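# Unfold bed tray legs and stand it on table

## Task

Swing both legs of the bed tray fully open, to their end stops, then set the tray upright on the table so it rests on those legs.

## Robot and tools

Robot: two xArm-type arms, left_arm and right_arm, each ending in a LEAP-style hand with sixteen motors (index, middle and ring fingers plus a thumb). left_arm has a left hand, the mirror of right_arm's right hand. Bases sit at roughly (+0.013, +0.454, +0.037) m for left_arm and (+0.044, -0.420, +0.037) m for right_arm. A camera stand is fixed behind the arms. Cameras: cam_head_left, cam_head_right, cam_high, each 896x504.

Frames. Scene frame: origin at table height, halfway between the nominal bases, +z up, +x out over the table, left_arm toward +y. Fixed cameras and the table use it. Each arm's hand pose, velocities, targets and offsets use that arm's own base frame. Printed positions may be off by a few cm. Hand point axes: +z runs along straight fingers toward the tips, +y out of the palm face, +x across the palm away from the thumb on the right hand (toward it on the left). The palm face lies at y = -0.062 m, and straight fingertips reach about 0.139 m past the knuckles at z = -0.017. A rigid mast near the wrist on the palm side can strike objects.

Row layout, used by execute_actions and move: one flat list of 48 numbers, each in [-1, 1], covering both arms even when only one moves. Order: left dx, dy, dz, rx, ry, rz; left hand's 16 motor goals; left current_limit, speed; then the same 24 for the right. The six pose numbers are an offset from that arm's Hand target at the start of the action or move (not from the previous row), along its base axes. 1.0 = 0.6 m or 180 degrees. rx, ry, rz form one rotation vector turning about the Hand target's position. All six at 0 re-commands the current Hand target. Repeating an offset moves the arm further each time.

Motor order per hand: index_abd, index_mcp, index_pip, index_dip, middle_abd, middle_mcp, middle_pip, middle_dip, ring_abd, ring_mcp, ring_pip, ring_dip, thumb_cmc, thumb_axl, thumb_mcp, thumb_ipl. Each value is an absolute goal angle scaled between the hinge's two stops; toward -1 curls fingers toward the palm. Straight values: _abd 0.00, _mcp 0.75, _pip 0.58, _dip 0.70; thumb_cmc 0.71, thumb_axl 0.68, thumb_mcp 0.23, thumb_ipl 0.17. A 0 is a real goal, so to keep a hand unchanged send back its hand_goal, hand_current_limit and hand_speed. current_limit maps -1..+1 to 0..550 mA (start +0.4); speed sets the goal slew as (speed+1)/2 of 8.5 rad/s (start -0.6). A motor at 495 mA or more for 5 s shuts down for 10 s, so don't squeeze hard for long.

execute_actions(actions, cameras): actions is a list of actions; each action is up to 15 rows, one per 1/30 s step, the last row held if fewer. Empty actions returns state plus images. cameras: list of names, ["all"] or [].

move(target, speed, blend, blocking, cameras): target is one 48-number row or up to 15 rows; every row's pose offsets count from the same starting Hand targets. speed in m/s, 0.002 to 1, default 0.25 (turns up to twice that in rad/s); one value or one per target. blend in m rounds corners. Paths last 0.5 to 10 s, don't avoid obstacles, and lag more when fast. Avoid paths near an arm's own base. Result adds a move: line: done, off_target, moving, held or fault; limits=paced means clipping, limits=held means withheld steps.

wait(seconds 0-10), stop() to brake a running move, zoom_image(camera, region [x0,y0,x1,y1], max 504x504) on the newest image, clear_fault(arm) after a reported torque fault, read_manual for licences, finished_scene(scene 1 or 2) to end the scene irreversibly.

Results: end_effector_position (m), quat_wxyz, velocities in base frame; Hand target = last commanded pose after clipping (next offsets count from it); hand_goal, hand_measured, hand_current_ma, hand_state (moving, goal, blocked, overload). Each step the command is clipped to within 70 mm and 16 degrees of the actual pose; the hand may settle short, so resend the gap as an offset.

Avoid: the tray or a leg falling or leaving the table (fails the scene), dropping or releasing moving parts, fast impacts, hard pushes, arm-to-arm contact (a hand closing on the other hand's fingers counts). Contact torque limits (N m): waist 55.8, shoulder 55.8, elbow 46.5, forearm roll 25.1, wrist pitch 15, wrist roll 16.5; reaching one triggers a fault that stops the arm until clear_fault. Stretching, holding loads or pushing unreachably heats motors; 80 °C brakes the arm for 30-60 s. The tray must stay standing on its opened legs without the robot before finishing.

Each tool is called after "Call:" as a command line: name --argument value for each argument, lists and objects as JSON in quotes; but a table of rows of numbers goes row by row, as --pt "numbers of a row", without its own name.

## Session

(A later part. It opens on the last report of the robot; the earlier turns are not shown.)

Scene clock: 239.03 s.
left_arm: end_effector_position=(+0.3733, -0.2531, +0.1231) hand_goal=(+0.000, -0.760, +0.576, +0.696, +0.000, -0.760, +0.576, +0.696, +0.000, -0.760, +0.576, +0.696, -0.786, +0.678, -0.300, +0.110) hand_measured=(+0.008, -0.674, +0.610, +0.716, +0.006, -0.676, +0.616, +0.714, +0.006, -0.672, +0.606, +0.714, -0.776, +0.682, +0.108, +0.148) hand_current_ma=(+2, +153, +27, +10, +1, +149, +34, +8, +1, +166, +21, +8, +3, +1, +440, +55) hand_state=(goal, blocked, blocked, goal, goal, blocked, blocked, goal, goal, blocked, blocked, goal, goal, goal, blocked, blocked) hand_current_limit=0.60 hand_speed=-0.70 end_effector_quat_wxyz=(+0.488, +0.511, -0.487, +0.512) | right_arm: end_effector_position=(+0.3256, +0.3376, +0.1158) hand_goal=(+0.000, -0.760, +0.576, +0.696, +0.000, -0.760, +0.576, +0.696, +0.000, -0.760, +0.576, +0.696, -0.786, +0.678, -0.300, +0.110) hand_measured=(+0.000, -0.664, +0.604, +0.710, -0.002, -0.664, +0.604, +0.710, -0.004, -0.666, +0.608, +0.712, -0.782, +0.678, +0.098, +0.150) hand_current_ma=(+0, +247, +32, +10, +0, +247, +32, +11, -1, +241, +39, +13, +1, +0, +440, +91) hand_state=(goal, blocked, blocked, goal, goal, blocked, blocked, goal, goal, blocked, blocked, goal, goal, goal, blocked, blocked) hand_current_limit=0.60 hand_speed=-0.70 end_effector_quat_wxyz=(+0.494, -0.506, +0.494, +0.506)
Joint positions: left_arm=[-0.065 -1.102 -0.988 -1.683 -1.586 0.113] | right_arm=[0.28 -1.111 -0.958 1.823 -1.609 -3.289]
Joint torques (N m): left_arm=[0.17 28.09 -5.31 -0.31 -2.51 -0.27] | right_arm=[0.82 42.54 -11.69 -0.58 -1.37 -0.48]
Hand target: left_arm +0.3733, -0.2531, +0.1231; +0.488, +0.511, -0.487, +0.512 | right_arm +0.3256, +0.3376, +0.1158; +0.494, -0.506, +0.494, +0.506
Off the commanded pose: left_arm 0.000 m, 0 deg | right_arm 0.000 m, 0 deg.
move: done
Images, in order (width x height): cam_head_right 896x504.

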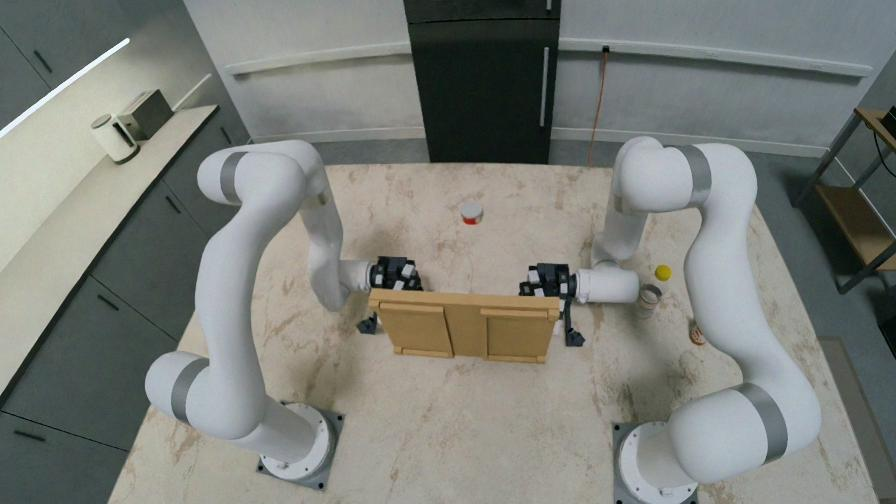

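Call:
move --target '[0,0,0,0,0,0,0,-0.4,0.576,0.696,0,-0.4,0.576,0.696,0,-0.4,0.576,0.696,-0.786,0.678,0.168,0.11,0.5,-0.7,0,0,0,0,0,0,0,-0.76,0.576,0.696,0,-0.76,0.576,0.696,0,-0.76,0.576,0.696,-0.786,0.678,-0.3,0.11,0.6,-0.7]' --speed 0.02

Call:
move --pt "0.1667 0.007 0 0 0 0 0 -0.274 0.576 0.696 0 -0.274 0.576 0.696 0 -0.274 0.576 0.696 -0.786 0.678 0.168 0.11 0.5 -0.7 0 0 0 0 0 0 0 -0.76 0.576 0.696 0 -0.76 0.576 0.696 0 -0.76 0.576 0.696 -0.786 0.678 -0.3 0.11 0.6 -0.7" --pt "0.1667 0.007 0.5667 0 0 0 0 -0.274 0.576 0.696 0 -0.274 0.576 0.696 0 -0.274 0.576 0.696 -0.786 0.678 0.168 0.11 0.5 -0.7 0 0 0 0 0 0 0 -0.76 0.576 0.696 0 -0.76 0.576 0.696 0 -0.76 0.576 0.696 -0.786 0.678 -0.3 0.11 0.6 -0.7" --pt "-0.0257 -0.0262 0.5667 0.02355 -0.49945 0 0 -0.274 0.576 0.696 0 -0.274 0.576 0.696 0 -0.274 0.576 0.696 -0.786 0.678 0.168 0.11 0.5 -0.7 0 0 0 0 0 0 0 -0.76 0.576 0.696 0 -0.76 0.576 0.696 0 -0.76 0.576 0.696 -0.786 0.678 -0.3 0.11 0.6 -0.7" --speed '[0.1,0.25,0.3]' --cameras '["cam_head_left","cam_high"]'

Scene clock: 254.70 s.
left_arm: end_effector_position=(+0.3733, -0.2531, +0.1231) hand_goal=(+0.000, -0.400, +0.576, +0.696, +0.000, -0.400, +0.576, +0.696, +0.000, -0.400, +0.576, +0.696, -0.786, +0.678, +0.168, +0.110) hand_measured=(-0.002, -0.402, +0.578, +0.700, -0.002, -0.402, +0.578, +0.698, -0.002, -0.402, +0.578, +0.698, -0.792, +0.680, +0.166, +0.112) hand_current_ma=(+0, +0, +0, +0, +0, +0, +0, +0, +0, +0, +0, +0, -1, +0, +0, +0) hand_state=(goal, goal, goal, goal, goal, goal, goal, goal, goal, goal, goal, goal, goal, goal, goal, goal) hand_current_limit=0.50 hand_speed=-0.70 end_effector_quat_wxyz=(+0.488, +0.511, -0.487, +0.512) | right_arm: end_effector_position=(+0.3256, +0.3376, +0.1158) hand_goal=(+0.000, -0.760, +0.576, +0.696, +0.000, -0.760, +0.576, +0.696, +0.000, -0.760, +0.576, +0.696, -0.786, +0.678, -0.300, +0.110) hand_measured=(+0.000, -0.664, +0.604, +0.710, -0.002, -0.664, +0.604, +0.710, -0.004, -0.666, +0.608, +0.712, -0.782, +0.678, +0.098, +0.150) hand_current_ma=(+0, +247, +32, +10, +0, +247, +32, +11, -1, +241, +39, +13, +1, +0, +440, +91) hand_state=(goal, blocked, blocked, goal, goal, blocked, blocked, goal, goal, blocked, blocked, goal, goal, goal, blocked, blocked) hand_current_limit=0.60 hand_speed=-0.70 end_effector_quat_wxyz=(+0.494, -0.506, +0.494, +0.506)
Joint positions: left_arm=[-0.065 -1.102 -0.988 -1.683 -1.586 0.113] | right_arm=[0.28 -1.111 -0.958 1.823 -1.609 -3.289]
Joint torques (N m): left_arm=[0.16 25.51 -7.25 -0.27 -2.53 -0.21] | right_arm=[0.25 43.13 -10.96 -0.07 -1.3 -0.46]
Hand target: left_arm +0.3733, -0.2531, +0.1231; +0.488, +0.511, -0.487, +0.512 | right_arm +0.3256, +0.3376, +0.1158; +0.494, -0.506, +0.494, +0.506
Off the commanded pose: left_arm 0.000 m, 0 deg | right_arm 0.000 m, 0 deg.
move: done

Scene clock: 260.80 s.
left_arm: end_effector_position=(+0.3579, -0.2688, +0.4631) hand_goal=(+0.000, -0.274, +0.576, +0.696, +0.000, -0.274, +0.576, +0.696, +0.000, -0.274, +0.576, +0.696, -0.786, +0.678, +0.168, +0.110) hand_measured=(-0.002, -0.276, +0.578, +0.698, -0.002, -0.276, +0.578, +0.698, -0.002, -0.276, +0.578, +0.698, -0.786, +0.680, +0.166, +0.112) hand_current_ma=(+0, +0, +0, +0, +0, +0, +0, +0, +0, +0, +0, +0, +0, +0, +0, +0) hand_state=(goal, goal, goal, goal, goal, goal, goal, goal, goal, goal, goal, goal, goal, goal, goal, goal) hand_current_limit=0.50 hand_speed=-0.70 end_effector_quat_wxyz=(+0.016, -0.016, +0.707, -0.707) | right_arm: end_effector_position=(+0.3256, +0.3376, +0.1158) hand_goal=(+0.000, -0.760, +0.576, +0.696, +0.000, -0.760, +0.576, +0.696, +0.000, -0.760, +0.576, +0.696, -0.786, +0.678, -0.300, +0.110) hand_measured=(+0.000, -0.664, +0.604, +0.710, -0.002, -0.664, +0.604, +0.710, -0.004, -0.666, +0.608, +0.712, -0.782, +0.678, +0.098, +0.150) hand_current_ma=(+0, +247, +32, +10, +0, +247, +32, +11, -1, +241, +39, +13, +1, +0, +440, +91) hand_state=(goal, blocked, blocked, goal, goal, blocked, blocked, goal, goal, blocked, blocked, goal, goal, goal, blocked, blocked) hand_current_limit=0.60 hand_speed=-0.70 end_effector_quat_wxyz=(+0.494, -0.506, +0.494, +0.506)
Joint positions: left_arm=[-0.129 0.073 -0.688 -1.698 -1.452 0.817] | right_arm=[0.28 -1.111 -0.958 1.823 -1.609 -3.289]
Joint torques (N m): left_arm=[-1.47 11.18 -17.09 -1.45 -0.88 0.24] | right_arm=[0.62 45.53 -8.09 0.87 -1.34 -0.57]
Hand target: left_arm +0.3579, -0.2688, +0.4632; +0.016, -0.016, +0.707, -0.707 | right_arm +0.3256, +0.3376, +0.1158; +0.494, -0.506, +0.494, +0.506
Off the commanded pose: left_arm 0.000 m, 0 deg | right_arm 0.000 m, 0 deg.
move: done
Images, in order (width x height): cam_head_left 896x504, cam_high 896x504.

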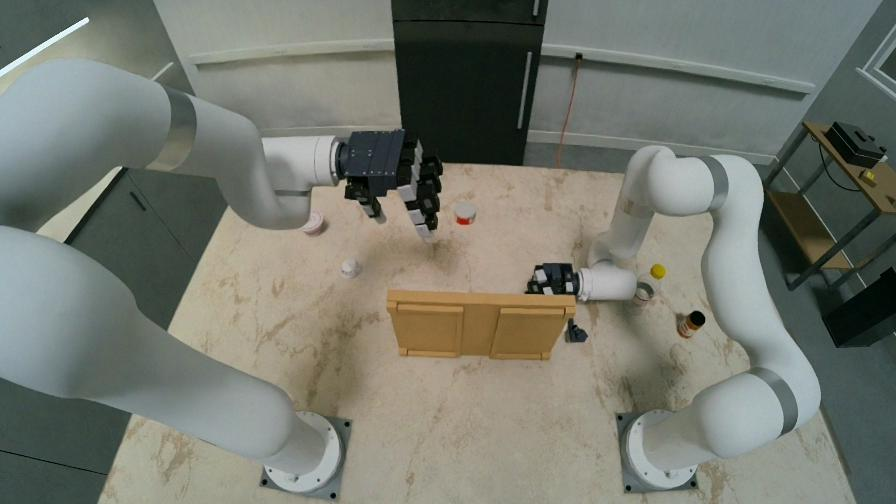

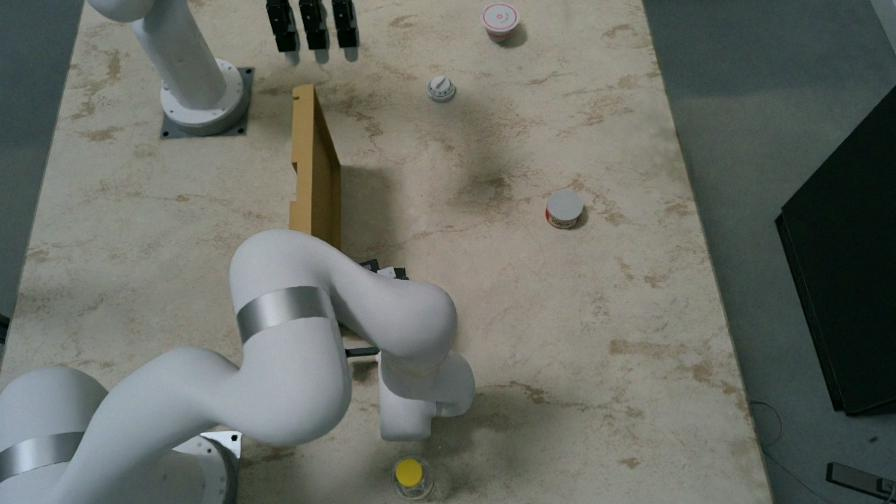

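Call:
move --target '[-0.227,-0.1598,-0.0833,0.0453,-0.4981,0.0218,0,-0.178,0.139,0.696,0,-0.178,0.139,0.696,0,-0.178,0.139,0.696,-0.786,0.678,0.168,0.167,0.5,-0.7,0,0,0,0,0,0,0,-0.76,0.576,0.696,0,-0.76,0.576,0.696,0,-0.76,0.576,0.696,-0.786,0.678,-0.3,0.11,0.6,-0.7]' --speed 0.25 --cameras '["cam_head_left","cam_high"]'

Scene clock: 269.60 s.
left_arm: end_effector_position=(+0.2217, -0.3647, +0.4132) hand_goal=(+0.000, -0.178, +0.140, +0.696, +0.000, -0.178, +0.140, +0.696, +0.000, -0.178, +0.140, +0.696, -0.786, +0.678, +0.168, +0.168) hand_measured=(+0.002, -0.180, +0.142, +0.698, +0.002, -0.180, +0.144, +0.698, +0.002, -0.180, +0.142, +0.698, -0.780, +0.680, +0.166, +0.166) hand_current_ma=(+0, +0, +0, +0, +0, +0, +0, +0, +0, +0, +0, +0, +1, +0, +0, +0) hand_state=(goal, goal, goal, goal, goal, goal, goal, goal, goal, goal, goal, goal, goal, goal, goal, goal) hand_current_limit=0.50 hand_speed=-0.70 end_effector_quat_wxyz=(+0.532, +0.466, +0.533, -0.465) | right_arm: end_effector_position=(+0.3256, +0.3376, +0.1158) hand_goal=(+0.000, -0.760, +0.576, +0.696, +0.000, -0.760, +0.576, +0.696, +0.000, -0.760, +0.576, +0.696, -0.786, +0.678, -0.300, +0.110) hand_measured=(+0.000, -0.664, +0.604, +0.710, -0.002, -0.664, +0.604, +0.710, -0.004, -0.666, +0.608, +0.712, -0.782, +0.678, +0.098, +0.150) hand_current_ma=(+0, +247, +32, +10, +0, +247, +32, +11, -1, +241, +39, +13, +1, +0, +440, +91) hand_state=(goal, blocked, blocked, goal, goal, blocked, blocked, goal, goal, blocked, blocked, goal, goal, goal, blocked, blocked) hand_current_limit=0.60 hand_speed=-0.70 end_effector_quat_wxyz=(+0.494, -0.506, +0.494, +0.506)
Joint positions: left_arm=[-0.97 0.424 -0.131 -2.605 -1.079 2.869] | right_arm=[0.28 -1.111 -0.958 1.823 -1.609 -3.289]
Joint torques (N m): left_arm=[-1.97 -1.48 -16.72 -1.04 -3.66 0.43] | right_arm=[1.05 47.26 -8.35 0.62 -1.25 -0.51]
Hand target: left_arm +0.2217, -0.3647, +0.4132; +0.532, +0.466, +0.533, -0.465 | right_arm +0.3256, +0.3376, +0.1158; +0.494, -0.506, +0.494, +0.506
Off the commanded pose: left_arm 0.000 m, 0 deg | right_arm 0.000 m, 0 deg.
move: done
Images, in order (width x height): cam_head_left 896x504, cam_high 896x504.

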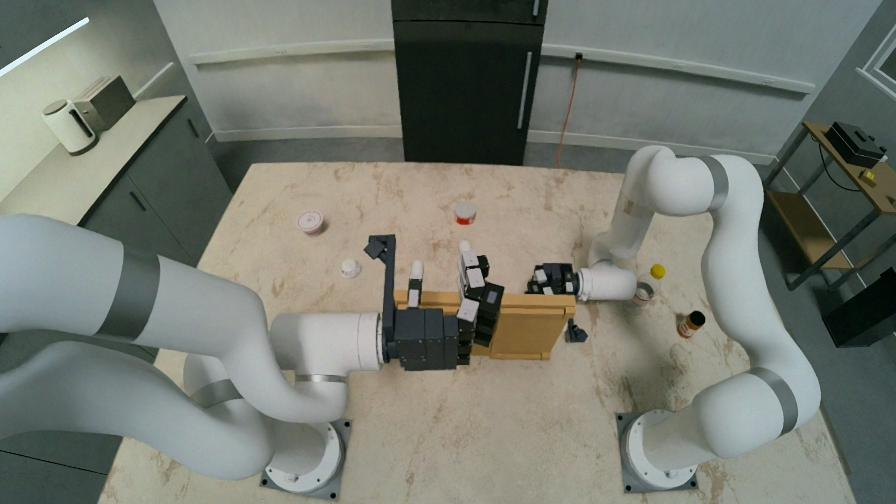

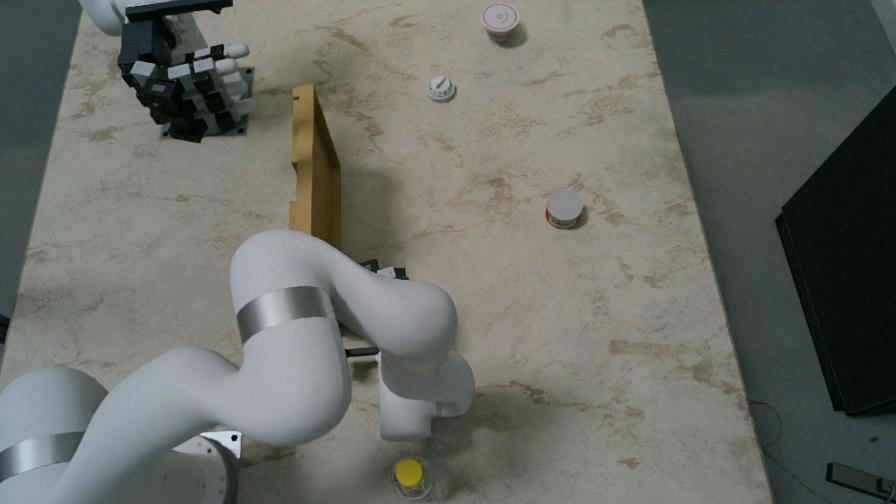

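Call:
move --target '[-0.0377,-0.0583,-0.55,0,0,0,0,-0.178,0.139,0.696,0,-0.178,0.139,0.696,0,-0.178,0.139,0.696,-0.786,0.678,0.168,0.167,0.5,-0.7,0,0,0,0,0,0,0,-0.76,0.576,0.696,0,-0.76,0.576,0.696,0,-0.76,0.576,0.696,-0.786,0.678,-0.3,0.11,0.6,-0.7]' --speed 0.15 --cameras '["cam_head_left","cam_high"]'

Call:
zoom_image --camera "cam_head_left" --region '[330, 260, 600, 420]'

Scene clock: 276.00 s.
left_arm: end_effector_position=(+0.1994, -0.4000, +0.0834) hand_goal=(+0.000, -0.178, +0.140, +0.696, +0.000, -0.178, +0.140, +0.696, +0.000, -0.178, +0.140, +0.696, -0.786, +0.678, +0.168, +0.168) hand_measured=(+0.002, -0.180, +0.142, +0.698, +0.002, -0.180, +0.142, +0.698, +0.002, -0.180, +0.142, +0.698, -0.778, +0.680, +0.166, +0.166) hand_current_ma=(+0, +0, +0, +0, +0, +0, +0, +0, +0, +0, +0, +0, +2, +0, +0, +0) hand_state=(goal, goal, goal, goal, goal, goal, goal, goal, goal, goal, goal, goal, goal, goal, goal, goal) hand_current_limit=0.50 hand_speed=-0.70 end_effector_quat_wxyz=(+0.525, +0.471, +0.537, -0.463) | right_arm: end_effector_position=(+0.3256, +0.3376, +0.1158) hand_goal=(+0.000, -0.760, +0.576, +0.696, +0.000, -0.760, +0.576, +0.696, +0.000, -0.760, +0.576, +0.696, -0.786, +0.678, -0.300, +0.110) hand_measured=(+0.000, -0.664, +0.604, +0.710, -0.002, -0.664, +0.604, +0.710, -0.004, -0.666, +0.608, +0.712, -0.782, +0.678, +0.098, +0.150) hand_current_ma=(+0, +247, +32, +10, +0, +247, +32, +11, -1, +241, +39, +13, +1, +0, +440, +91) hand_state=(goal, blocked, blocked, goal, goal, blocked, blocked, goal, goal, blocked, blocked, goal, goal, goal, blocked, blocked) hand_current_limit=0.60 hand_speed=-0.70 end_effector_quat_wxyz=(+0.494, -0.506, +0.494, +0.506)
Joint positions: left_arm=[-1.147 -1.098 -0.455 -2.782 -2.162 3.352] | right_arm=[0.28 -1.111 -0.958 1.823 -1.609 -3.289]
Joint torques (N m): left_arm=[0.77 17.17 -0.2 0.95 -3.52 0.46] | right_arm=[1.6 49.23 -7.82 0.6 -1.29 -0.52]
Hand target: left_arm +0.1991, -0.3997, +0.0832; +0.532, +0.466, +0.533, -0.465 | right_arm +0.3256, +0.3376, +0.1158; +0.494, -0.506, +0.494, +0.506
Off the commanded pose: left_arm 0.001 m, 1 deg | right_arm 0.000 m, 0 deg.
joint sent to its limit (left arm) — joint 5 (wrist pitch), lower limit. The joint targets still meet the commanded pose.
move: done
Images, in order (width x height): cam_head_left 896x504, cam_high 896x504.

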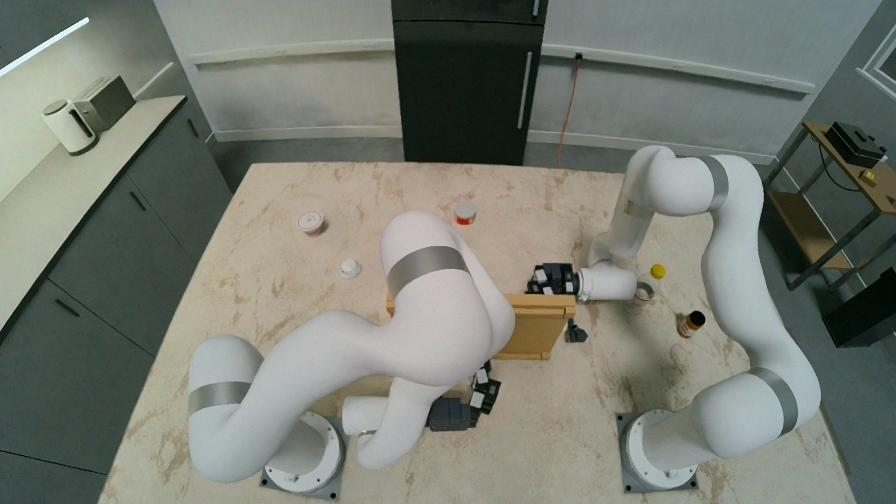

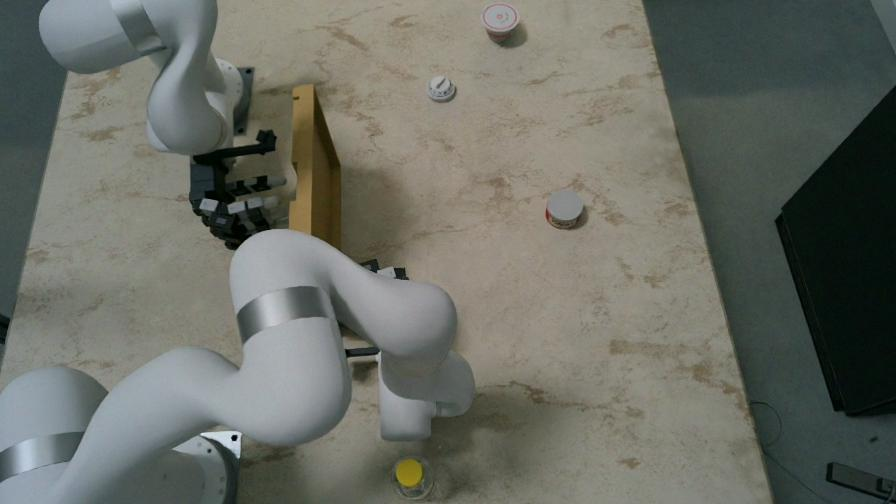

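Scaled by 1.867 from the camera's 896x504 image, which has a finer 1280x720 frame.

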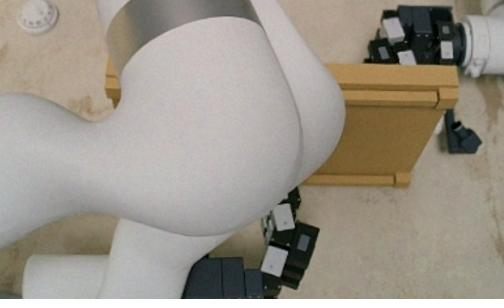

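Call:
move --target '[0.0717,0.003,0,0,0,0,0,-0.178,0.139,0.696,0,-0.178,0.139,0.696,0,-0.178,0.139,0.696,-0.786,0.678,0.168,0.167,0.3,-0.7,0,0,0,0,0,0,0,-0.76,0.576,0.696,0,-0.76,0.576,0.696,0,-0.76,0.576,0.696,-0.786,0.678,-0.3,0.11,0.6,-0.7]' --speed 0.05 --cameras '["cam_high"]'

Call:
zoom_image --camera "cam_high" --region '[180, 60, 380, 300]'

Scene clock: 280.17 s.
left_arm: end_effector_position=(+0.2421, -0.3979, +0.0832) hand_goal=(+0.000, -0.178, +0.140, +0.696, +0.000, -0.178, +0.140, +0.696, +0.000, -0.178, +0.140, +0.696, -0.786, +0.678, +0.168, +0.168) hand_measured=(+0.002, -0.180, +0.142, +0.698, +0.002, -0.180, +0.142, +0.698, +0.002, -0.180, +0.142, +0.698, -0.778, +0.680, +0.166, +0.166) hand_current_ma=(+0, +0, +0, +0, +0, +0, +0, +0, +0, +0, +0, +0, +2, +0, +0, +0) hand_state=(goal, goal, goal, goal, goal, goal, goal, goal, goal, goal, goal, goal, goal, goal, goal, goal) hand_current_limit=0.30 hand_speed=-0.70 end_effector_quat_wxyz=(+0.532, +0.466, +0.533, -0.465) | right_arm: end_effector_position=(+0.3256, +0.3376, +0.1158) hand_goal=(+0.000, -0.760, +0.576, +0.696, +0.000, -0.760, +0.576, +0.696, +0.000, -0.760, +0.576, +0.696, -0.786, +0.678, -0.300, +0.110) hand_measured=(+0.000, -0.664, +0.604, +0.710, -0.002, -0.664, +0.604, +0.710, -0.004, -0.666, +0.608, +0.712, -0.782, +0.678, +0.098, +0.150) hand_current_ma=(+0, +247, +32, +10, +0, +247, +32, +11, -1, +241, +39, +13, +1, +0, +440, +91) hand_state=(goal, blocked, blocked, goal, goal, blocked, blocked, goal, goal, blocked, blocked, goal, goal, goal, blocked, blocked) hand_current_limit=0.60 hand_speed=-0.70 end_effector_quat_wxyz=(+0.494, -0.506, +0.494, +0.506)
Joint positions: left_arm=[-0.978 -1.095 -0.496 -2.603 -2.098 3.435] | right_arm=[0.28 -1.111 -0.958 1.823 -1.609 -3.289]
Joint torques (N m): left_arm=[2.35 22.65 -0.6 1.24 -1.42 0.45] | right_arm=[0.98 49.36 -8.03 0.47 -1.26 -0.47]
Hand target: left_arm +0.2421, -0.3979, +0.0832; +0.532, +0.466, +0.533, -0.465 | right_arm +0.3256, +0.3376, +0.1158; +0.494, -0.506, +0.494, +0.506
Off the commanded pose: left_arm 0.000 m, 0 deg | right_arm 0.000 m, 0 deg.
move: done
Images, in order (width x height): cam_high 896x504.

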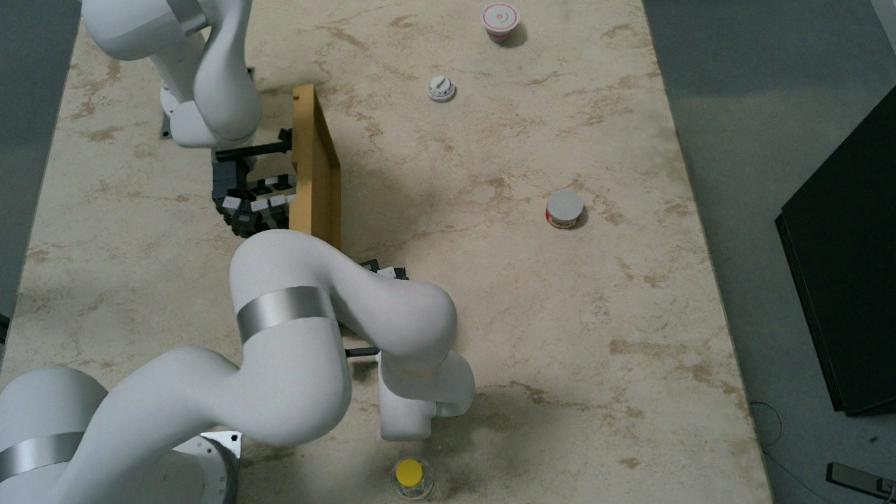

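Scaled by 2.100 from the camera's 896x504 image, which has a finer 1280x720 frame.

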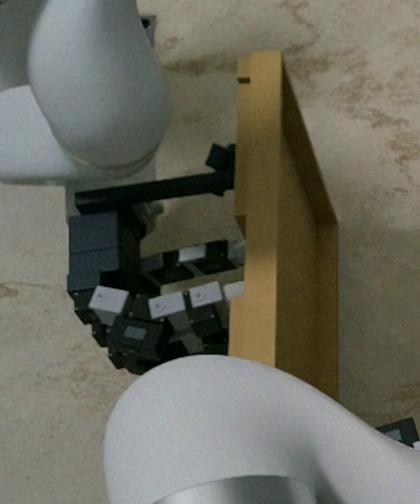

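Call:
move --pt "0.01 0.0004 0 0 0 0 0 -0.178 0.139 0.696 0 -0.178 0.139 0.696 0 -0.178 0.139 0.696 -0.786 0.678 0.168 0.167 0.3 -0.7 0 0 0 0 0 0 0 -0.76 0.576 0.696 0 -0.76 0.576 0.696 0 -0.76 0.576 0.696 -0.786 0.678 -0.3 0.11 0.6 -0.7" --pt "0.01 0.0004 0 0 0 0 0 -0.42 0.139 0.696 0 -0.42 0.139 0.696 0 -0.42 0.139 0.696 -0.786 0.678 -0.1 0.167 0 -0.7 0 0 0 0 0 0 0 -0.76 0.576 0.696 0 -0.76 0.576 0.696 0 -0.76 0.576 0.696 -0.786 0.678 -0.3 0.11 0.6 -0.7" --speed 0.03

Scene clock: 286.40 s.
left_arm: end_effector_position=(+0.2481, -0.3977, +0.0832) hand_goal=(+0.000, -0.420, +0.140, +0.696, +0.000, -0.420, +0.140, +0.696, +0.000, -0.420, +0.140, +0.696, -0.786, +0.678, -0.100, +0.168) hand_measured=(+0.002, -0.314, +0.162, +0.708, +0.002, -0.320, +0.170, +0.708, +0.002, -0.318, +0.166, +0.710, -0.778, +0.680, -0.092, +0.168) hand_current_ma=(+0, +228, +13, +5, +0, +205, +22, +5, +0, +211, +16, +6, +2, +0, +3, +0) hand_state=(goal, blocked, blocked, goal, goal, blocked, blocked, goal, goal, blocked, blocked, goal, goal, goal, goal, goal) hand_current_limit=0.00 hand_speed=-0.70 end_effector_quat_wxyz=(+0.532, +0.466, +0.533, -0.465) | right_arm: end_effector_position=(+0.3256, +0.3376, +0.1158) hand_goal=(+0.000, -0.760, +0.576, +0.696, +0.000, -0.760, +0.576, +0.696, +0.000, -0.760, +0.576, +0.696, -0.786, +0.678, -0.300, +0.110) hand_measured=(+0.000, -0.664, +0.610, +0.710, -0.002, -0.664, +0.610, +0.712, -0.004, -0.666, +0.614, +0.716, -0.782, +0.678, +0.096, +0.150) hand_current_ma=(+0, +247, +42, +12, +0, +247, +42, +14, -1, +241, +50, +17, +1, +0, +440, +91) hand_state=(goal, blocked, blocked, goal, goal, blocked, blocked, goal, goal, blocked, blocked, goal, goal, goal, blocked, blocked) hand_current_limit=0.60 hand_speed=-0.70 end_effector_quat_wxyz=(+0.494, -0.506, +0.494, +0.506)
Joint positions: left_arm=[-0.956 -1.092 -0.502 -2.581 -2.085 3.442] | right_arm=[0.28 -1.111 -0.958 1.823 -1.609 -3.289]
Joint torques (N m): left_arm=[3.31 19.32 4.61 -0.29 -2.49 0.41] | right_arm=[-0.69 50.19 -7.68 0.36 -1.14 -0.16]
Hand target: left_arm +0.2481, -0.3976, +0.0832; +0.532, +0.466, +0.533, -0.465 | right_arm +0.3256, +0.3376, +0.1158; +0.494, -0.506, +0.494, +0.506
Off the commanded pose: left_arm 0.000 m, 0 deg | right_arm 0.000 m, 0 deg.
move: done

Call:
move --target '[0,0,0,0,0,0,0,-0.5,0.139,0.696,0,-0.5,0.139,0.696,0,-0.5,0.139,0.696,-0.786,0.678,-0.4,0.167,0.3,-0.7,0,0,0,0,0,0,0,-0.76,0.576,0.696,0,-0.76,0.576,0.696,0,-0.76,0.576,0.696,-0.786,0.678,-0.3,0.11,0.6,-0.7]' --speed 0.03

Scene clock: 288.97 s.
left_arm: end_effector_position=(+0.2481, -0.3976, +0.0832) hand_goal=(+0.000, -0.500, +0.140, +0.696, +0.000, -0.500, +0.140, +0.696, +0.000, -0.500, +0.140, +0.696, -0.786, +0.678, -0.400, +0.168) hand_measured=(+0.002, -0.322, +0.170, +0.714, +0.004, -0.326, +0.182, +0.710, +0.002, -0.328, +0.174, +0.716, -0.776, +0.680, -0.126, +0.198) hand_current_ma=(+0, +358, +21, +8, +0, +357, +40, +6, +0, +358, +27, +10, +3, +0, +357, +37) hand_state=(goal, blocked, blocked, goal, goal, blocked, blocked, goal, goal, blocked, blocked, blocked, goal, goal, blocked, blocked) hand_current_limit=0.30 hand_speed=-0.70 end_effector_quat_wxyz=(+0.532, +0.466, +0.533, -0.465) | right_arm: end_effector_position=(+0.3256, +0.3376, +0.1158) hand_goal=(+0.000, -0.760, +0.576, +0.696, +0.000, -0.760, +0.576, +0.696, +0.000, -0.760, +0.576, +0.696, -0.786, +0.678, -0.300, +0.110) hand_measured=(+0.000, -0.664, +0.610, +0.710, -0.002, -0.664, +0.610, +0.712, -0.004, -0.666, +0.614, +0.716, -0.782, +0.678, +0.094, +0.150) hand_current_ma=(+0, +247, +43, +12, +0, +247, +43, +14, -1, +241, +51, +18, +1, +0, +440, +91) hand_state=(goal, blocked, blocked, goal, goal, blocked, blocked, goal, goal, blocked, blocked, goal, goal, goal, blocked, blocked) hand_current_limit=0.60 hand_speed=-0.70 end_effector_quat_wxyz=(+0.494, -0.506, +0.494, +0.506)
Joint positions: left_arm=[-0.956 -1.092 -0.502 -2.581 -2.085 3.442] | right_arm=[0.28 -1.111 -0.958 1.823 -1.609 -3.289]
Joint torques (N m): left_arm=[2.83 17.1 3.79 -0.49 -3.81 0.33] | right_arm=[-2.48 49.85 -7.8 0.21 -1.25 0.25]
Hand target: left_arm +0.2481, -0.3976, +0.0832; +0.532, +0.466, +0.533, -0.465 | right_arm +0.3256, +0.3376, +0.1158; +0.494, -0.506, +0.494, +0.506
Off the commanded pose: left_arm 0.000 m, 0 deg | right_arm 0.000 m, 0 deg.
move: done

Call:
move --target '[-0.05,-0.0021,0,0,0,0,0,-0.5,0.139,0.696,0,-0.5,0.139,0.696,0,-0.5,0.139,0.696,-0.786,0.678,-0.4,0.167,0.5,-0.7,0,0,0,0,0,0,0,-0.76,0.576,0.696,0,-0.76,0.576,0.696,0,-0.76,0.576,0.696,-0.786,0.678,-0.3,0.11,0.6,-0.7]' --speed 0.03 --cameras '["cam_head_left","cam_high"]'

Call:
zoom_image --camera "cam_high" --region '[180, 60, 380, 300]'

Scene clock: 297.13 s.
left_arm: end_effector_position=(+0.2181, -0.3989, +0.0832) hand_goal=(+0.000, -0.500, +0.140, +0.696, +0.000, -0.500, +0.140, +0.696, +0.000, -0.500, +0.140, +0.696, -0.786, +0.678, -0.400, +0.168) hand_measured=(+0.004, -0.440, +0.164, +0.712, +0.004, -0.326, +0.184, +0.710, +0.004, -0.446, +0.170, +0.716, -0.774, +0.680, -0.128, +0.202) hand_current_ma=(+0, +81, +15, +7, +1, +412, +41, +6, +0, +67, +21, +10, +4, +0, +412, +44) hand_state=(goal, blocked, blocked, goal, goal, blocked, blocked, goal, goal, blocked, blocked, goal, goal, goal, blocked, blocked) hand_current_limit=0.50 hand_speed=-0.70 end_effector_quat_wxyz=(+0.532, +0.466, +0.533, -0.465) | right_arm: end_effector_position=(+0.3256, +0.3376, +0.1158) hand_goal=(+0.000, -0.760, +0.576, +0.696, +0.000, -0.760, +0.576, +0.696, +0.000, -0.760, +0.576, +0.696, -0.786, +0.678, -0.300, +0.110) hand_measured=(+0.000, -0.664, +0.610, +0.710, -0.002, -0.664, +0.610, +0.712, -0.004, -0.666, +0.614, +0.716, -0.782, +0.678, +0.094, +0.150) hand_current_ma=(+0, +247, +44, +12, +0, +247, +44, +14, -1, +241, +52, +19, +1, +0, +440, +91) hand_state=(goal, blocked, blocked, goal, goal, blocked, blocked, goal, goal, blocked, blocked, blocked, goal, goal, blocked, blocked) hand_current_limit=0.60 hand_speed=-0.70 end_effector_quat_wxyz=(+0.494, -0.506, +0.494, +0.506)
Joint positions: left_arm=[-1.072 -1.106 -0.476 -2.7 -2.151 3.396] | right_arm=[0.28 -1.111 -0.958 1.823 -1.609 -3.289]
Joint torques (N m): left_arm=[-0.79 16.92 3.71 -0.48 -3.86 0.05] | right_arm=[-2.82 49.36 -8.15 0.31 -1.14 0.23]
Hand target: left_arm +0.2181, -0.3989, +0.0832; +0.532, +0.466, +0.533, -0.465 | right_arm +0.3256, +0.3376, +0.1158; +0.494, -0.506, +0.494, +0.506
Off the commanded pose: left_arm 0.000 m, 0 deg | right_arm 0.000 m, 0 deg.
move: done
Images, in order (width x height): cam_head_left 896x504, cam_high 896x504.

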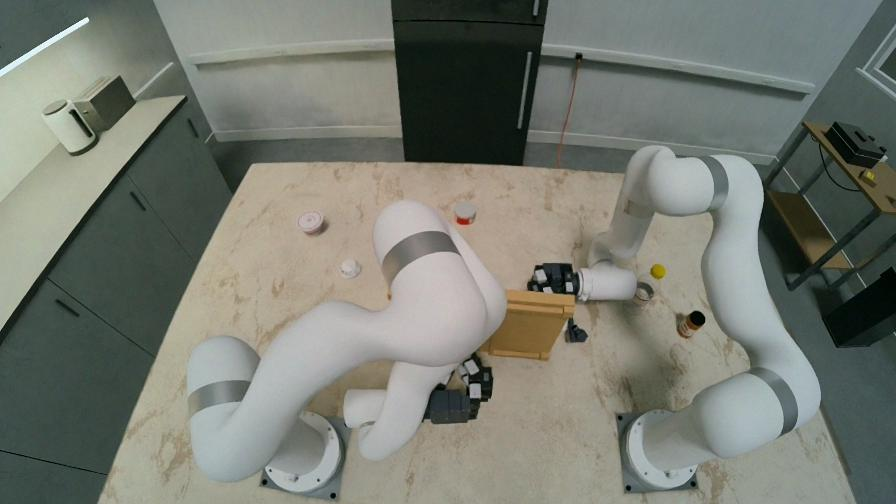

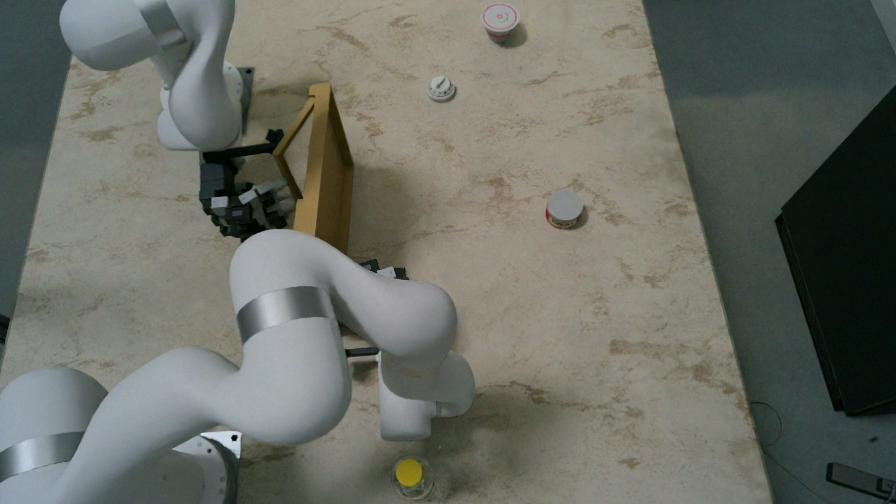

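Scaled by 2.100 from the camera's 896x504 image, which has a finer 1280x720 frame.

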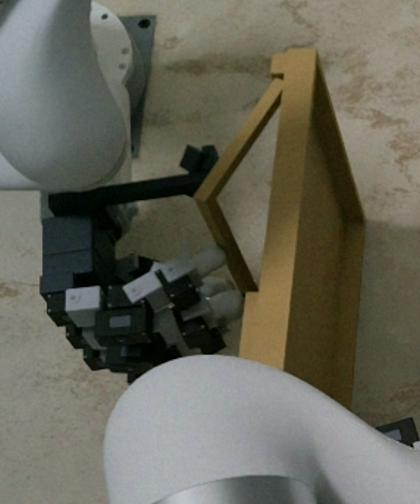

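Call:
move --target '[-0.0335,0.0045,0,0,0,0.0833,0,-0.5,0.139,0.696,0,-0.5,0.139,0.696,0,-0.5,0.139,0.696,-0.786,0.678,-0.3,0.167,0.3,-0.7,0,0,0,0,0,0,0,-0.76,0.576,0.696,0,-0.76,0.576,0.696,0,-0.76,0.576,0.696,-0.786,0.678,-0.3,0.11,0.6,-0.7]' --speed 0.03 --cameras '["cam_head_left","cam_high"]'

Call:
zoom_image --camera "cam_high" --region '[180, 60, 380, 300]'

Scene clock: 307.87 s.
left_arm: end_effector_position=(+0.1980, -0.3962, +0.0832) hand_goal=(+0.000, -0.500, +0.140, +0.696, +0.000, -0.500, +0.140, +0.696, +0.000, -0.500, +0.140, +0.696, -0.786, +0.678, -0.300, +0.168) hand_measured=(+0.012, -0.498, +0.142, +0.700, +0.004, -0.326, +0.184, +0.710, +0.008, -0.498, +0.142, +0.698, -0.774, +0.680, -0.128, +0.202) hand_current_ma=(+3, +0, +0, +0, +1, +357, +41, +6, +1, +0, +0, +0, +4, +0, +357, +44) hand_state=(goal, goal, goal, goal, goal, blocked, blocked, goal, goal, goal, goal, goal, goal, goal, blocked, blocked) hand_current_limit=0.30 hand_speed=-0.70 end_effector_quat_wxyz=(+0.588, +0.393, +0.589, -0.392) | right_arm: end_effector_position=(+0.3256, +0.3376, +0.1158) hand_goal=(+0.000, -0.760, +0.576, +0.696, +0.000, -0.760, +0.576, +0.696, +0.000, -0.760, +0.576, +0.696, -0.786, +0.678, -0.300, +0.110) hand_measured=(+0.000, -0.664, +0.610, +0.710, -0.002, -0.664, +0.610, +0.712, -0.004, -0.666, +0.614, +0.716, -0.782, +0.678, +0.094, +0.152) hand_current_ma=(+0, +247, +44, +12, +0, +247, +44, +14, -1, +241, +52, +19, +1, +0, +440, +92) hand_state=(goal, blocked, blocked, goal, goal, blocked, blocked, goal, goal, blocked, blocked, blocked, goal, goal, blocked, blocked) hand_current_limit=0.60 hand_speed=-0.70 end_effector_quat_wxyz=(+0.494, -0.506, +0.494, +0.506)
Joint positions: left_arm=[-1.417 -1.096 -0.493 -3.432 -2.153 2.978] | right_arm=[0.28 -1.111 -0.958 1.823 -1.609 -3.289]
Joint torques (N m): left_arm=[-1.32 22.24 -1.1 -0.37 -1.37 0.03] | right_arm=[-3.61 49.16 -8.32 0.27 -1.1 0.16]
Hand target: left_arm +0.1980, -0.3962, +0.0832; +0.588, +0.393, +0.589, -0.392 | right_arm +0.3256, +0.3376, +0.1158; +0.494, -0.506, +0.494, +0.506
Off the commanded pose: left_arm 0.000 m, 0 deg | right_arm 0.000 m, 0 deg.
move: done
Images, in order (width x height): cam_head_left 896x504, cam_high 896x504.

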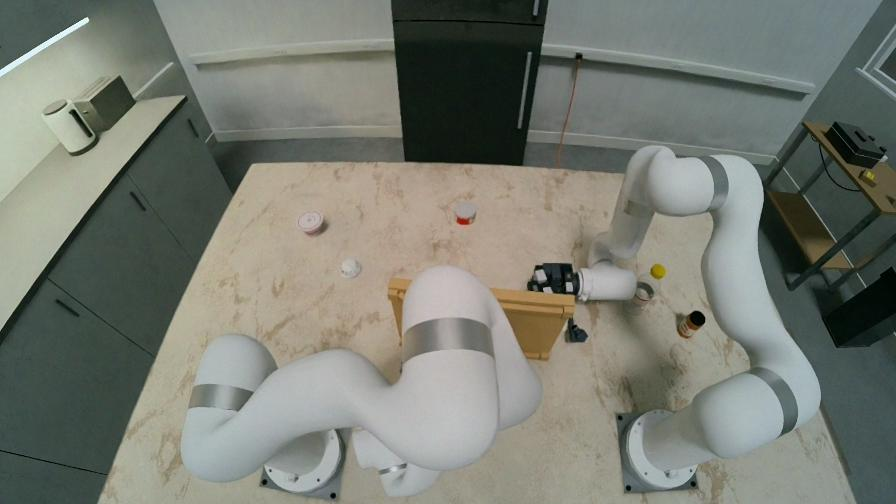

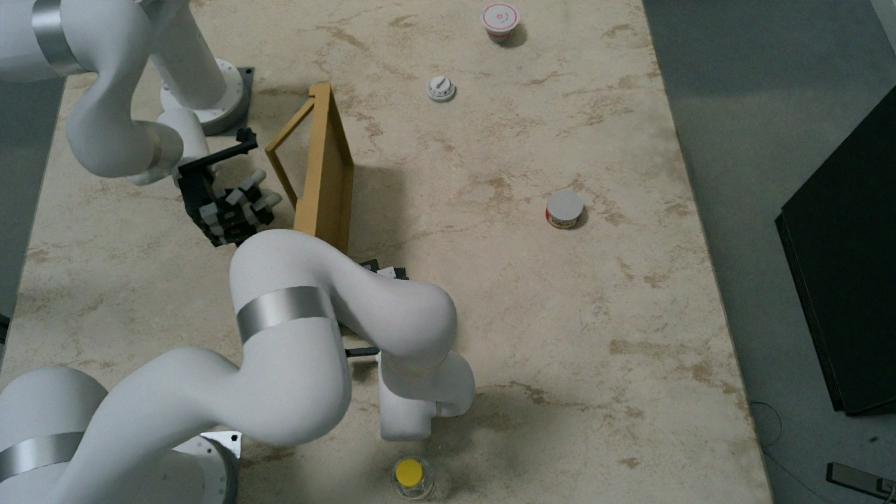

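Scaled by 2.100 from the camera's 896x504 image, which has a finer 1280x720 frame.

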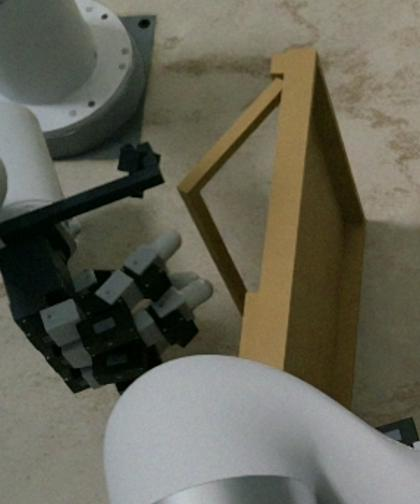

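Call:
move --pt "-0.0138 -0.0673 0 0 0 0 0 -0.3 0.139 0.696 0 -0.3 0.139 0.696 0 -0.3 0.139 0.696 -0.786 0.678 0.168 0.167 0.3 -0.7 0 0 0 0 0 0 0 -0.76 0.576 0.696 0 -0.76 0.576 0.696 0 -0.76 0.576 0.696 -0.786 0.678 -0.3 0.11 0.6 -0.7" --pt "-0.0138 -0.0673 0.55 0 0 0 0 -0.3 0.139 0.696 0 -0.3 0.139 0.696 0 -0.3 0.139 0.696 -0.786 0.678 0.168 0.167 0.3 -0.7 0 0 0 0 0 0 0 -0.76 0.576 0.696 0 -0.76 0.576 0.696 0 -0.76 0.576 0.696 -0.786 0.678 -0.3 0.11 0.6 -0.7" --speed '[0.05,0.2]' --cameras '["cam_head_left","cam_high"]'

Call:
zoom_image --camera "cam_high" --region '[180, 60, 380, 300]'

Scene clock: 332.37 s.
left_arm: end_effector_position=(+0.1897, -0.4366, +0.4131) hand_goal=(+0.000, -0.300, +0.140, +0.696, +0.000, -0.300, +0.140, +0.696, +0.000, -0.300, +0.140, +0.696, -0.786, +0.678, +0.168, +0.168) hand_measured=(+0.012, -0.302, +0.142, +0.698, +0.004, -0.298, +0.142, +0.698, +0.008, -0.302, +0.142, +0.698, -0.774, +0.680, +0.166, +0.170) hand_current_ma=(+3, +0, +0, +0, +1, +0, +0, +0, +1, +0, +0, +0, +4, +0, +0, +0) hand_state=(goal, goal, goal, goal, goal, goal, goal, goal, goal, goal, goal, goal, goal, goal, goal, goal) hand_current_limit=0.30 hand_speed=-0.70 end_effector_quat_wxyz=(+0.588, +0.393, +0.589, -0.392) | right_arm: end_effector_position=(+0.3256, +0.3376, +0.1158) hand_goal=(+0.000, -0.760, +0.576, +0.696, +0.000, -0.760, +0.576, +0.696, +0.000, -0.760, +0.576, +0.696, -0.786, +0.678, -0.300, +0.110) hand_measured=(+0.000, -0.664, +0.610, +0.710, -0.002, -0.664, +0.610, +0.712, -0.004, -0.666, +0.614, +0.716, -0.782, +0.678, +0.094, +0.152) hand_current_ma=(+0, +247, +44, +12, +0, +247, +44, +14, -1, +241, +52, +19, +1, +0, +440, +92) hand_state=(goal, blocked, blocked, goal, goal, blocked, blocked, goal, goal, blocked, blocked, blocked, goal, goal, blocked, blocked) hand_current_limit=0.60 hand_speed=-0.70 end_effector_quat_wxyz=(+0.494, -0.506, +0.494, +0.506)
Joint positions: left_arm=[-1.471 0.148 -0.317 -3.47 -1.125 3.287] | right_arm=[0.28 -1.111 -0.958 1.823 -1.609 -3.289]
Joint torques (N m): left_arm=[-2.04 8.14 -19.27 -0.53 -1.49 0.43] | right_arm=[-2.66 48.91 -8.33 -0.03 -0.99 0.29]
Hand target: left_arm +0.1897, -0.4366, +0.4132; +0.588, +0.393, +0.589, -0.392 | right_arm +0.3256, +0.3376, +0.1158; +0.494, -0.506, +0.494, +0.506
Off the commanded pose: left_arm 0.000 m, 0 deg | right_arm 0.000 m, 0 deg.
move: done
Images, in order (width x height): cam_head_left 896x504, cam_high 896x504.

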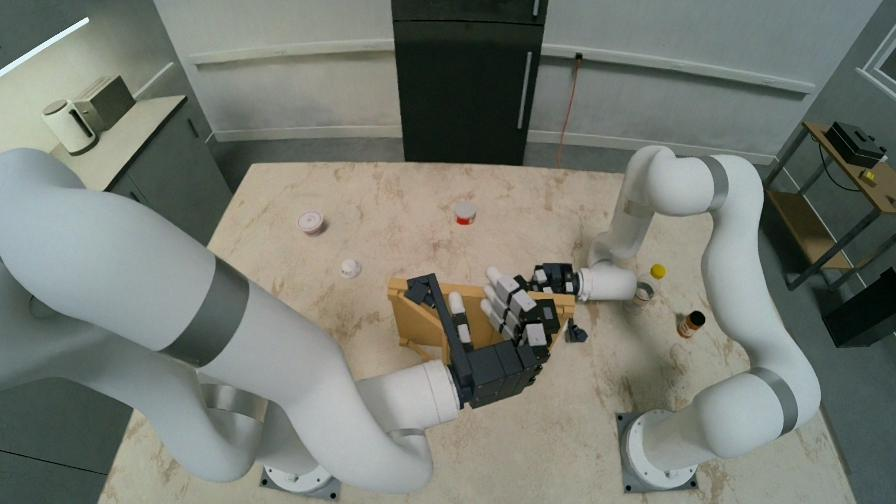

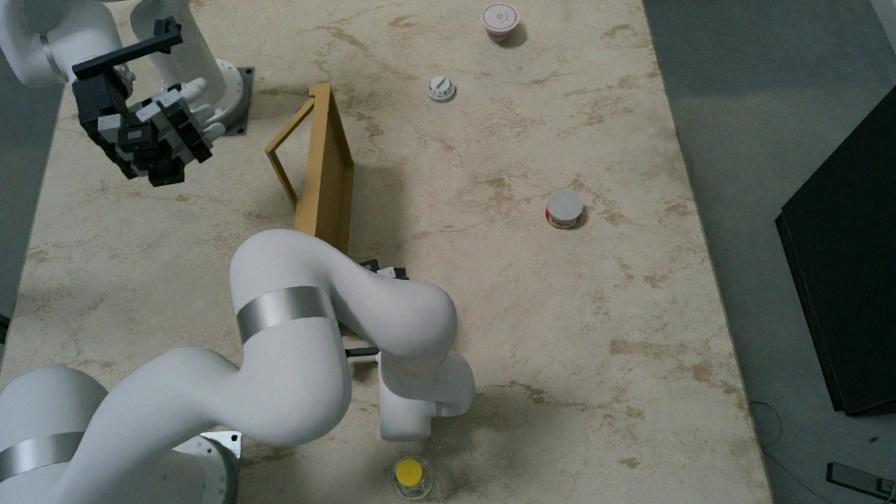

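Scaled by 2.100 from the camera's 896x504 image, which has a finer 1280x720 frame.

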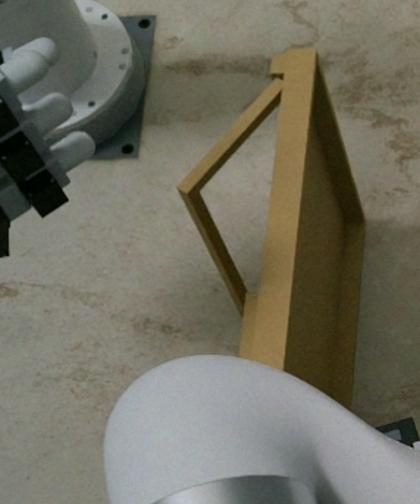

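Call:
move --target '[0.0143,0.2788,0.0833,0.2873,0.4481,0.3047,0,0.754,0.576,0.696,0,0.754,0.576,0.696,0,0.754,0.576,0.696,0.714,0.678,0.226,0.168,0.4,-0.7,0,0,0,0,0,0,0,-0.76,0.576,0.696,0,-0.76,0.576,0.696,0,-0.76,0.576,0.696,-0.786,0.678,-0.3,0.11,0.6,-0.7]' --speed 0.2 --cameras '["cam_head_left","cam_high"]'

Scene clock: 342.20 s.
left_arm: end_effector_position=(+0.1983, -0.2693, +0.4632) hand_goal=(+0.000, +0.754, +0.576, +0.696, +0.000, +0.754, +0.576, +0.696, +0.000, +0.754, +0.576, +0.696, +0.714, +0.678, +0.226, +0.168) hand_measured=(+0.004, +0.748, +0.574, +0.698, +0.004, +0.750, +0.574, +0.698, +0.004, +0.750, +0.574, +0.698, +0.712, +0.680, +0.224, +0.170) hand_current_ma=(+0, -1, +0, +0, +0, -1, +0, +0, +0, -1, +0, +0, +0, +0, +0, +0) hand_state=(goal, goal, goal, goal, goal, goal, goal, goal, goal, goal, goal, goal, goal, goal, goal, goal) hand_current_limit=0.40 hand_speed=-0.70 end_effector_quat_wxyz=(-0.006, -0.025, +1.000, +0.009) | right_arm: end_effector_position=(+0.3256, +0.3376, +0.1158) hand_goal=(+0.000, -0.760, +0.576, +0.696, +0.000, -0.760, +0.576, +0.696, +0.000, -0.760, +0.576, +0.696, -0.786, +0.678, -0.300, +0.110) hand_measured=(+0.000, -0.664, +0.610, +0.710, -0.002, -0.664, +0.610, +0.712, -0.004, -0.666, +0.614, +0.716, -0.782, +0.678, +0.094, +0.152) hand_current_ma=(+0, +247, +44, +12, +0, +247, +44, +14, -1, +241, +52, +19, +1, +0, +440, +92) hand_state=(goal, blocked, blocked, goal, goal, blocked, blocked, goal, goal, blocked, blocked, blocked, goal, goal, blocked, blocked) hand_current_limit=0.60 hand_speed=-0.70 end_effector_quat_wxyz=(+0.494, -0.506, +0.494, +0.506)
Joint positions: left_arm=[-1.002 0.057 -1.015 -6.285 -1.094 5.231] | right_arm=[0.28 -1.111 -0.958 1.823 -1.609 -3.289]
Joint torques (N m): left_arm=[3.5 9.42 -21.75 -0.37 -1.48 -0.24] | right_arm=[-1.76 48.13 -8.84 0 -1.01 0.22]
Hand target: left_arm +0.1983, -0.2693, +0.4632; -0.009, -0.025, +1.000, +0.007 | right_arm +0.3256, +0.3376, +0.1158; +0.494, -0.506, +0.494, +0.506
Off the commanded pose: left_arm 0.000 m, 0 deg | right_arm 0.000 m, 0 deg.
joint sent to its limit (left arm) — joint 4 (forearm roll), lower limit. The joint targets still meet the commanded pose.
move: done
Images, in order (width x height): cam_head_left 896x504, cam_high 896x504.

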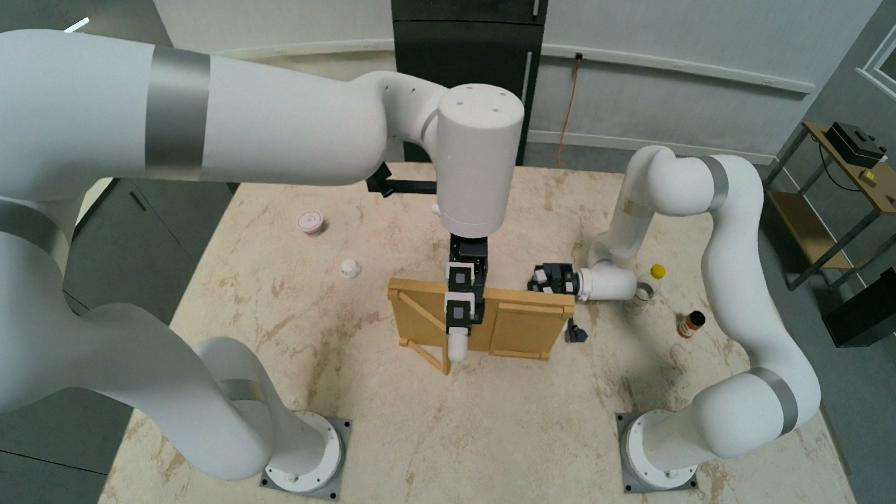

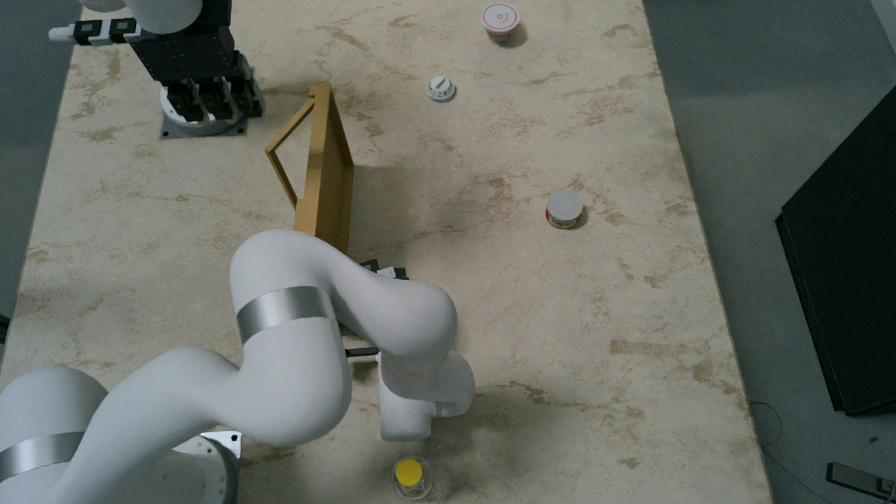

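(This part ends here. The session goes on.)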